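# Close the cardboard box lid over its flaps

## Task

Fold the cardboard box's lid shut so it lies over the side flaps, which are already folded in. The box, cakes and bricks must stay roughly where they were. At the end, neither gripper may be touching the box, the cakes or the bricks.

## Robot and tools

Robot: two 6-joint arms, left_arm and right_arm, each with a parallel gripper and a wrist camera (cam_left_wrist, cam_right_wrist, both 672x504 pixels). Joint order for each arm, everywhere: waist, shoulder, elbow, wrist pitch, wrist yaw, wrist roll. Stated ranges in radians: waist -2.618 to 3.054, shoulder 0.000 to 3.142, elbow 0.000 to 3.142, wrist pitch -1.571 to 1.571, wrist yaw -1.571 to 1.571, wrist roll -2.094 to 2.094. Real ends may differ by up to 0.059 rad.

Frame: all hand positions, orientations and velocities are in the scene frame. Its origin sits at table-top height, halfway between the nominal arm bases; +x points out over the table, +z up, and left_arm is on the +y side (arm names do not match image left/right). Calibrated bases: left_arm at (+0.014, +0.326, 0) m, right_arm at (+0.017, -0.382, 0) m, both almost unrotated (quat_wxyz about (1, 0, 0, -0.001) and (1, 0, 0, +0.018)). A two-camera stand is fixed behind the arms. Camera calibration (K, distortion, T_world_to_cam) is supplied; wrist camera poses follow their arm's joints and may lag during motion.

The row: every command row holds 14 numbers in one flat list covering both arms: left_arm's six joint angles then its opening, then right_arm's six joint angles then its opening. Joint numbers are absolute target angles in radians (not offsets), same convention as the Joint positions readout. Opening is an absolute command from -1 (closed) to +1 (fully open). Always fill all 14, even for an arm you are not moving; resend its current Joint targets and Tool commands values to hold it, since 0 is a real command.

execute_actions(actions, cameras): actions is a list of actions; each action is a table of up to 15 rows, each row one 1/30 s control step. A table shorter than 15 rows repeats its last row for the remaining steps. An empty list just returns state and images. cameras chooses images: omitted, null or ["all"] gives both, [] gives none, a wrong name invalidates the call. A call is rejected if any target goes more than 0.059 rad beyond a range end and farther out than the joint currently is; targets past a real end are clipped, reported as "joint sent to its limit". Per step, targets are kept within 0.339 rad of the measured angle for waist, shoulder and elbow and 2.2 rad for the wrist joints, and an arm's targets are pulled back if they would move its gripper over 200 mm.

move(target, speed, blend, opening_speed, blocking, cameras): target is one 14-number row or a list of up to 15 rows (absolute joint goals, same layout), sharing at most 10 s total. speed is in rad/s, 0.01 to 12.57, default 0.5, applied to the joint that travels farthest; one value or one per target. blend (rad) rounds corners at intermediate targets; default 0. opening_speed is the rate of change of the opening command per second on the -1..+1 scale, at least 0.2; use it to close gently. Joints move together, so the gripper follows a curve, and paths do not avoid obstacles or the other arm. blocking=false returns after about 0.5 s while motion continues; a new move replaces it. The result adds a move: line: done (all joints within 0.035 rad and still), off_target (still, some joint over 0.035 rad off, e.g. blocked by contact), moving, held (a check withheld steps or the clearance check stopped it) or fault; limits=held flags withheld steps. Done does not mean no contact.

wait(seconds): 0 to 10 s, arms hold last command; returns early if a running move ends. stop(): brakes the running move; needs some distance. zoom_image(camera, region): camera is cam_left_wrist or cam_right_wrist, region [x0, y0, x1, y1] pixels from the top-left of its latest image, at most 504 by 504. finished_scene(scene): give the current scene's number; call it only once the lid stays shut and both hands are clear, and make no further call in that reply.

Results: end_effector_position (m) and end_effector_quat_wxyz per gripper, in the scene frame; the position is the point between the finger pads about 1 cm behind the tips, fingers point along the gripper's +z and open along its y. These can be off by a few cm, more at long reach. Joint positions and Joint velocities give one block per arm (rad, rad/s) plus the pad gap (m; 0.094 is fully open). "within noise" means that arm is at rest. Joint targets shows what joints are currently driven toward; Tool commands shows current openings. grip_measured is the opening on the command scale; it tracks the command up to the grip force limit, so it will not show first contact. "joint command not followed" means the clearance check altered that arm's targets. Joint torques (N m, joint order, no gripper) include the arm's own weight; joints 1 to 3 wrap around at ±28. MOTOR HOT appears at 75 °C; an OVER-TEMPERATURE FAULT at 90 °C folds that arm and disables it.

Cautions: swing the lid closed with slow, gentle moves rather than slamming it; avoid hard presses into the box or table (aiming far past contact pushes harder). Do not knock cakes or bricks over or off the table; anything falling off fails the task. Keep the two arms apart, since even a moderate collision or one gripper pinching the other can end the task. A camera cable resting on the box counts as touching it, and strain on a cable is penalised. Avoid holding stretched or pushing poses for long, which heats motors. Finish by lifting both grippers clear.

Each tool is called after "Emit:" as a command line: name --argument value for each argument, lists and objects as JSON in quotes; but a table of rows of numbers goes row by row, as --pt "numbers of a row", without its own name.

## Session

Emit:
move --target '[0.0, 0.7, 1.4, -1.2, 0.9, 0, 1, -0.0, 0.7, 1.4, -1.2, -0.9, 0.0, -0.95]' --speed 1.2

Scene clock: 2.37 s.
left_arm: end_effector_position=(+0.1443, +0.1869, +0.3995) grip_measured=+1.000 end_effector_quat_wxyz=(+0.457, +0.216, +0.778, -0.372) | right_arm: end_effector_position=(+0.1443, -0.2355, +0.4018) grip_measured=-0.948 end_effector_quat_wxyz=(+0.450, -0.231, +0.774, +0.381)
Joint positions: left_arm=[-0.005 0.694 1.375 -1.183 0.885 -0.011 0.094] | right_arm=[0.007 0.707 1.385 -1.18 -0.886 0.011 0.002]
Joint velocities: within noise
Joint torques (N m): left_arm=[0.38 2.95 9.03 0.99 0.32 0.12] | right_arm=[-0.61 2.09 6.24 1.53 -0.28 -0.12]
Heat: left arm: 24 °C; right arm: 26 °C.
Joint targets: left_arm=[0.000 0.700 1.400 -1.200 0.900 0.000] | right_arm=[0.000 0.700 1.400 -1.200 -0.900 0.000]
move: done
camera_calibration:
cam_left_wrist: T_world_to_cam=[[-0.679945, -0.63866, 0.360262, 0.07479], [-0.666465, 0.33339, -0.66684, 0.336736], [0.305776, -0.693516, -0.652331, 0.433992], [0, 0, 0, 1]] pos_world=[0.142571, 0.236482, 0.480711]
cam_right_wrist: T_world_to_cam=[[0.699364, -0.604329, -0.381675, -0.0914514], [-0.641279, -0.294679, -0.708467, 0.351701], [0.315676, 0.740237, -0.593632, 0.452508], [0, 0, 0, 1]] pos_world=[0.14665, -0.286591, 0.482887]

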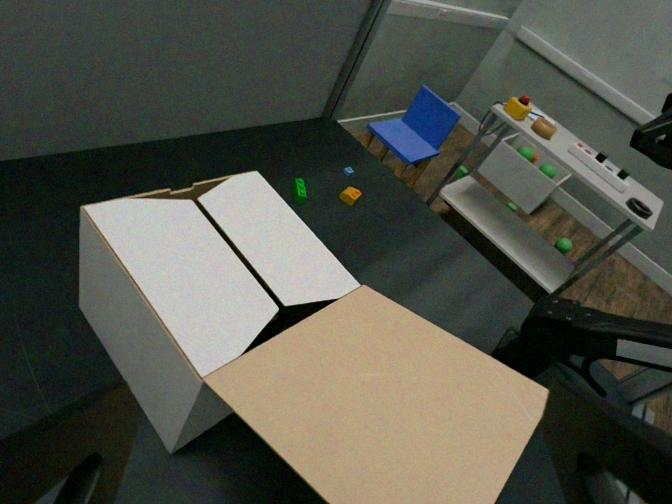

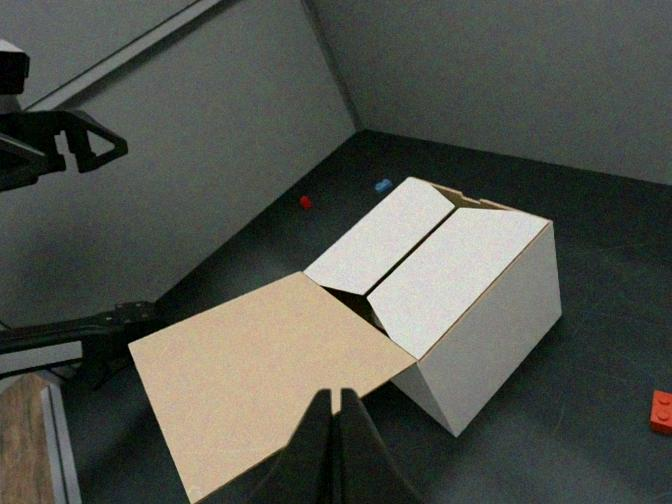

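Emit:
move --pt "0.3 0.7 1.4 -1.2 1.2 0 1 1.633 1.04 1.43 -0.684 0 -1.4 -0.95" --pt "0.3 0.7 1.4 -1.2 1.2 0 1 1.633 1.506 0.238 1.288 0 -1.5 -0.95" --speed 1.4 --blend 0.1

Scene clock: 9.20 s.
left_arm: end_effector_position=(+0.1486, +0.1935, +0.4215) grip_measured=+1.000 end_effector_quat_wxyz=(+0.485, +0.172, +0.749, -0.417) | right_arm: end_effector_position=(-0.0201, +0.0015, +0.1739) grip_measured=-0.948 end_effector_quat_wxyz=(+0.713, -0.699, -0.009, +0.057)
Joint positions: left_arm=[0.295 0.694 1.375 -1.185 1.184 -0.011 0.094] | right_arm=[1.627 1.498 0.246 1.276 0.001 -1.505 0.002]
Joint velocities: within noise
Joint torques (N m): left_arm=[0.38 3.12 8.94 0.93 0.46 0.03] | right_arm=[0.53 -3.28 4.56 2.16 0.04 0.04]
Heat: left arm: 24 °C; right arm: 28 °C.
Joint targets: left_arm=[0.300 0.700 1.400 -1.200 1.200 0.000] | right_arm=[1.633 1.506 0.238 1.288 0.000 -1.500]
move: done
camera_calibration:
cam_left_wrist: T_world_to_cam=[[-0.664703, -0.606354, 0.436469, 0.0333971], [-0.663254, 0.21001, -0.718324, 0.39718], [0.343896, -0.766962, -0.541761, 0.413559], [0, 0, 0, 1]] pos_world=[0.143409, 0.254023, 0.494777]
cam_right_wrist: T_world_to_cam=[[0.0683484, -0.0194145, 0.997473, -0.173698], [0.961814, -0.26432, -0.0710497, 0.0759729], [0.265031, 0.96424, 0.000607234, 0.0889505], [0, 0, 0, 1]] pos_world=[-0.0847745, -0.0690607, 0.178603]

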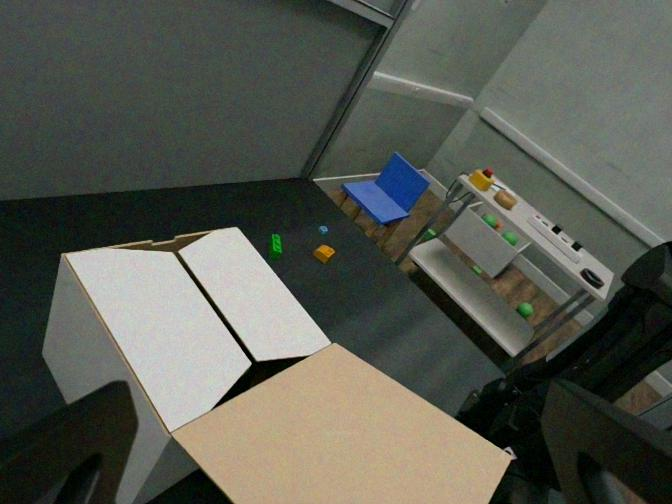

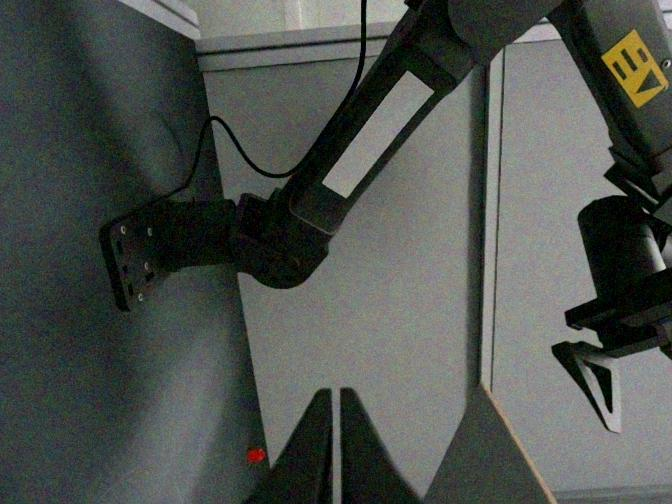

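Emit:
move --pt "0.3 0.7 1.4 -1.2 1.2 0 1 1.306 1.382 0.31 1.089 0 -1.5 -0.95" --pt "0.3 0.7 1.4 -1.2 1.2 0 1 1.189 1.158 0.583 0.60 0 -1.45 -0.95" --pt "0.3 0.7 1.4 -1.2 1.2 0 1 1.033 1.243 0.785 0.480 0 -1.3 -0.95" --speed 0.4 --blend 0.06

Scene clock: 15.00 s.
left_arm: end_effector_position=(+0.1486, +0.1935, +0.4215) grip_measured=+1.000 end_effector_quat_wxyz=(+0.485, +0.172, +0.749, -0.417) | right_arm: end_effector_position=(+0.2206, -0.0045, +0.3146) grip_measured=-0.948 end_effector_quat_wxyz=(+0.709, -0.650, +0.257, -0.088)
Joint positions: left_arm=[0.295 0.694 1.375 -1.185 1.185 -0.011 0.094] | right_arm=[1.037 1.235 0.76 0.497 0.003 -1.319 0.002]
Joint velocities: within noise
Joint torques (N m): left_arm=[0.31 2.88 9.02 0.98 0.46 0.03] | right_arm=[-0.38 -3.37 10.14 1.89 0.05 0.21]
Heat: left arm: 24 °C; right arm: 29 °C.
Joint targets: left_arm=[0.300 0.700 1.400 -1.200 1.200 0.000] | right_arm=[1.033 1.243 0.785 0.480 0.000 -1.300]
move: done
camera_calibration:
cam_left_wrist: T_world_to_cam=[[-0.664942, -0.606038, 0.436543, 0.0332708], [-0.663169, 0.210178, -0.718354, 0.397212], [0.343599, -0.767165, -0.541661, 0.413658], [0, 0, 0, 1]] pos_world=[0.143409, 0.254023, 0.494878]
cam_right_wrist: T_world_to_cam=[[0.207687, -0.140158, 0.968102, -0.352613], [0.628097, -0.739605, -0.241823, -0.0219983], [0.749907, 0.658286, -0.0655733, -0.0567054], [0, 0, 0, 1]] pos_world=[0.129574, -0.0283634, 0.332327]

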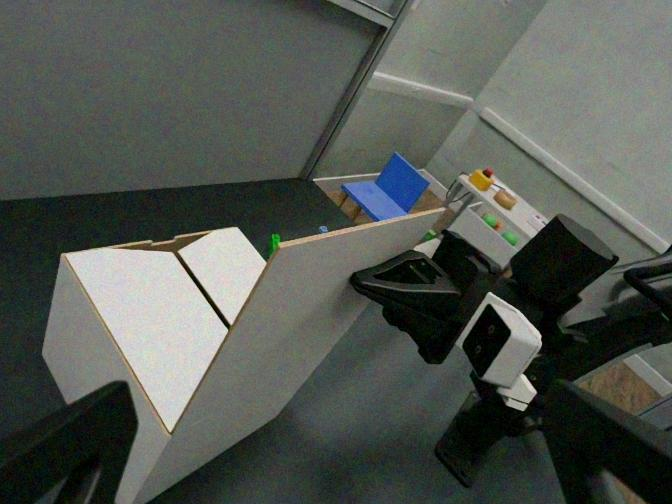

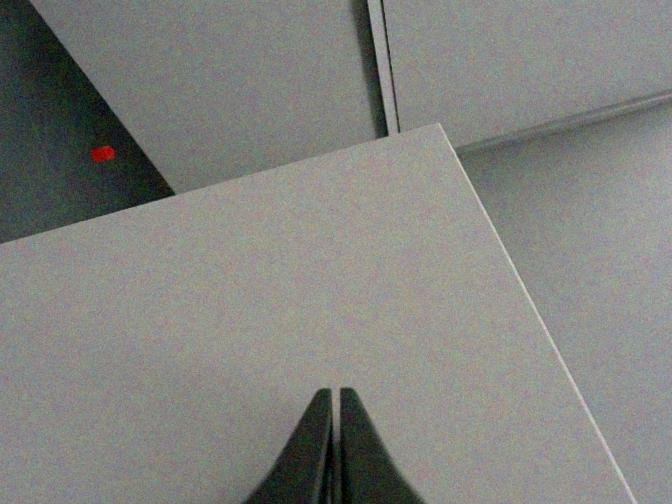

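Emit:
move --pt "0.3 0.7 1.4 -1.2 1.2 0 1 0.828 1.507 1.104 0.223 0 -0.7 -0.95" --pt "0.3 0.7 1.4 -1.2 1.2 0 1 0.761 1.672 1.215 0.117 0 -0.3 -0.95" --pt "0.3 0.7 1.4 -1.2 1.2 0 1 0.741 1.796 1.171 0.175 0 0 -0.95" --pt "0.3 0.7 1.4 -1.2 1.2 0 1 0.741 1.855 1.171 0.175 0 0 -0.95" --speed '[0.4,0.4,0.3,0.1]' --blend '[0.05,0.05,0.02,0]'

Emit:
move --target '[0.3, 0.7, 1.4, -1.2, 1.2, 0, 1, 0.741, 1.5, 1.18, 0.1, 0, 0, -0.95]' --speed 0.5

Scene clock: 23.27 s.
left_arm: end_effector_position=(+0.1486, +0.1935, +0.4215) grip_measured=+1.000 end_effector_quat_wxyz=(+0.485, +0.172, +0.749, -0.417) | right_arm: end_effector_position=(+0.4034, +0.0053, +0.1797) grip_measured=-0.948 end_effector_quat_wxyz=(+0.509, -0.322, +0.771, +0.207)
Joint positions: left_arm=[0.295 0.694 1.375 -1.185 1.185 -0.011 0.094] | right_arm=[0.748 1.815 1.184 0.225 0.003 -0.007 0.002]
Joint velocities: within noise
Joint torques (N m): left_arm=[0.62 2.88 8.55 1 0.47 0.05] | right_arm=[-0.59 -5.75 6.48 1.5 0.05 0.14]
Heat: left arm: 24 °C; right arm: 30 °C.
Joint targets: left_arm=[0.300 0.700 1.400 -1.200 1.200 0.000] | right_arm=[0.741 1.855 1.171 0.175 0.000 0.000]
move: off_target (right_arm); right_arm: the wrist pitch is farthest, 0.050 rad from its target
camera_calibration:
cam_left_wrist: T_world_to_cam=[[-0.664942, -0.606038, 0.436543, 0.0332708], [-0.663169, 0.210178, -0.718354, 0.397212], [0.343599, -0.767165, -0.541661, 0.413658], [0, 0, 0, 1]] pos_world=[0.143409, 0.254023, 0.494878]
cam_right_wrist: T_world_to_cam=[[0.705562, -0.708597, 0.00849227, -0.284037], [-0.487607, -0.494144, -0.719764, 0.372515], [0.514219, 0.503698, -0.694166, -0.000197781], [0, 0, 0, 1]] pos_world=[0.382148, -0.0170922, 0.270398]

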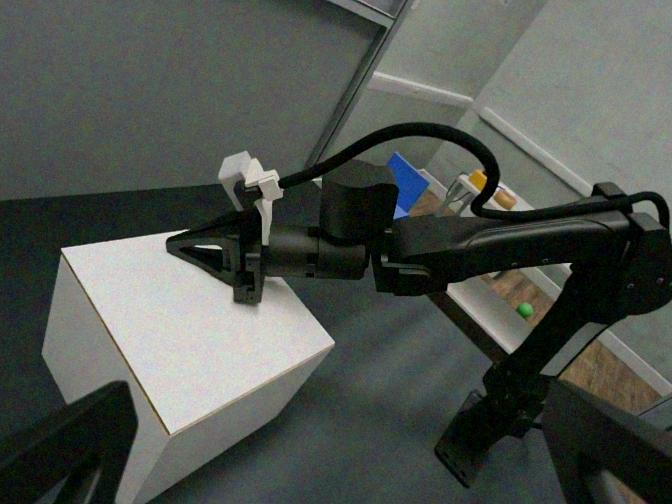

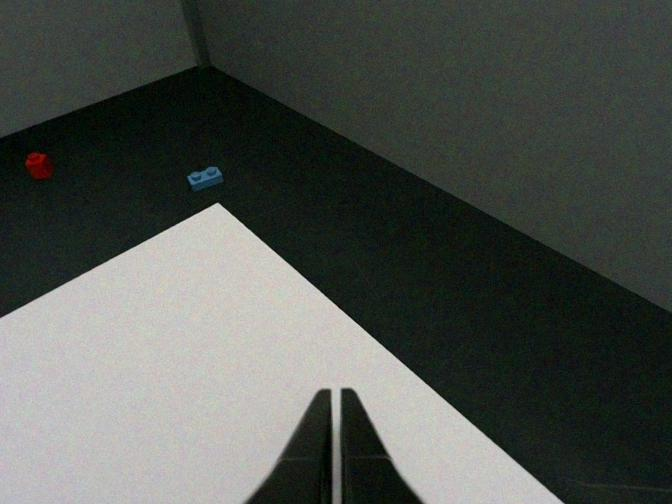

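Scene clock: 24.70 s.
left_arm: end_effector_position=(+0.1486, +0.1935, +0.4215) grip_measured=+1.000 end_effector_quat_wxyz=(+0.485, +0.172, +0.749, -0.417) | right_arm: end_effector_position=(+0.3699, -0.0282, +0.3060) grip_measured=-0.948 end_effector_quat_wxyz=(+0.580, -0.300, +0.719, +0.237)
Joint positions: left_arm=[0.295 0.694 1.375 -1.185 1.185 -0.011 0.094] | right_arm=[0.748 1.51 1.181 0.111 0.003 -0.007 0.002]
Joint velocities: within noise
Joint torques (N m): left_arm=[0.59 2.89 8.85 0.99 0.47 0.04] | right_arm=[-0.51 -6.99 7.84 1.93 0.04 0.11]
Heat: left arm: 24 °C; right arm: 30 °C.
Joint targets: left_arm=[0.300 0.700 1.400 -1.200 1.200 0.000] | right_arm=[0.741 1.500 1.180 0.100 0.000 0.000]
move: done
camera_calibration:
cam_left_wrist: T_world_to_cam=[[-0.664942, -0.606038, 0.436543, 0.0332708], [-0.663169, 0.210178, -0.718354, 0.397212], [0.343599, -0.767165, -0.541661, 0.413658], [0, 0, 0, 1]] pos_world=[0.143409, 0.254023, 0.494878]
cam_right_wrist: T_world_to_cam=[[0.704478, -0.709679, 0.00809264, -0.284659], [-0.383012, -0.389755, -0.837492, 0.430795], [0.597505, 0.586896, -0.546389, 0.0478219], [0, 0, 0, 1]] pos_world=[0.336962, -0.0621789, 0.38922]

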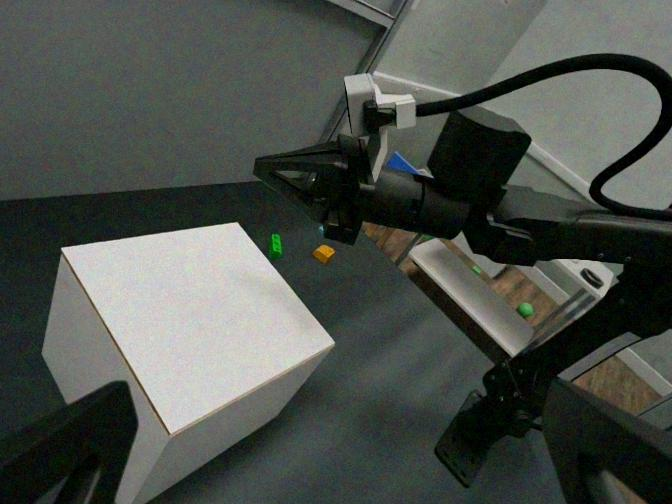

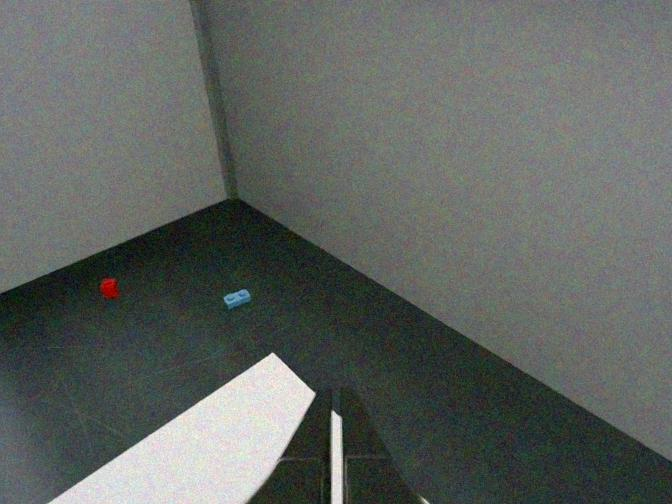

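Emit:
finished_scene --scene 3

The scene is finished: the task was done.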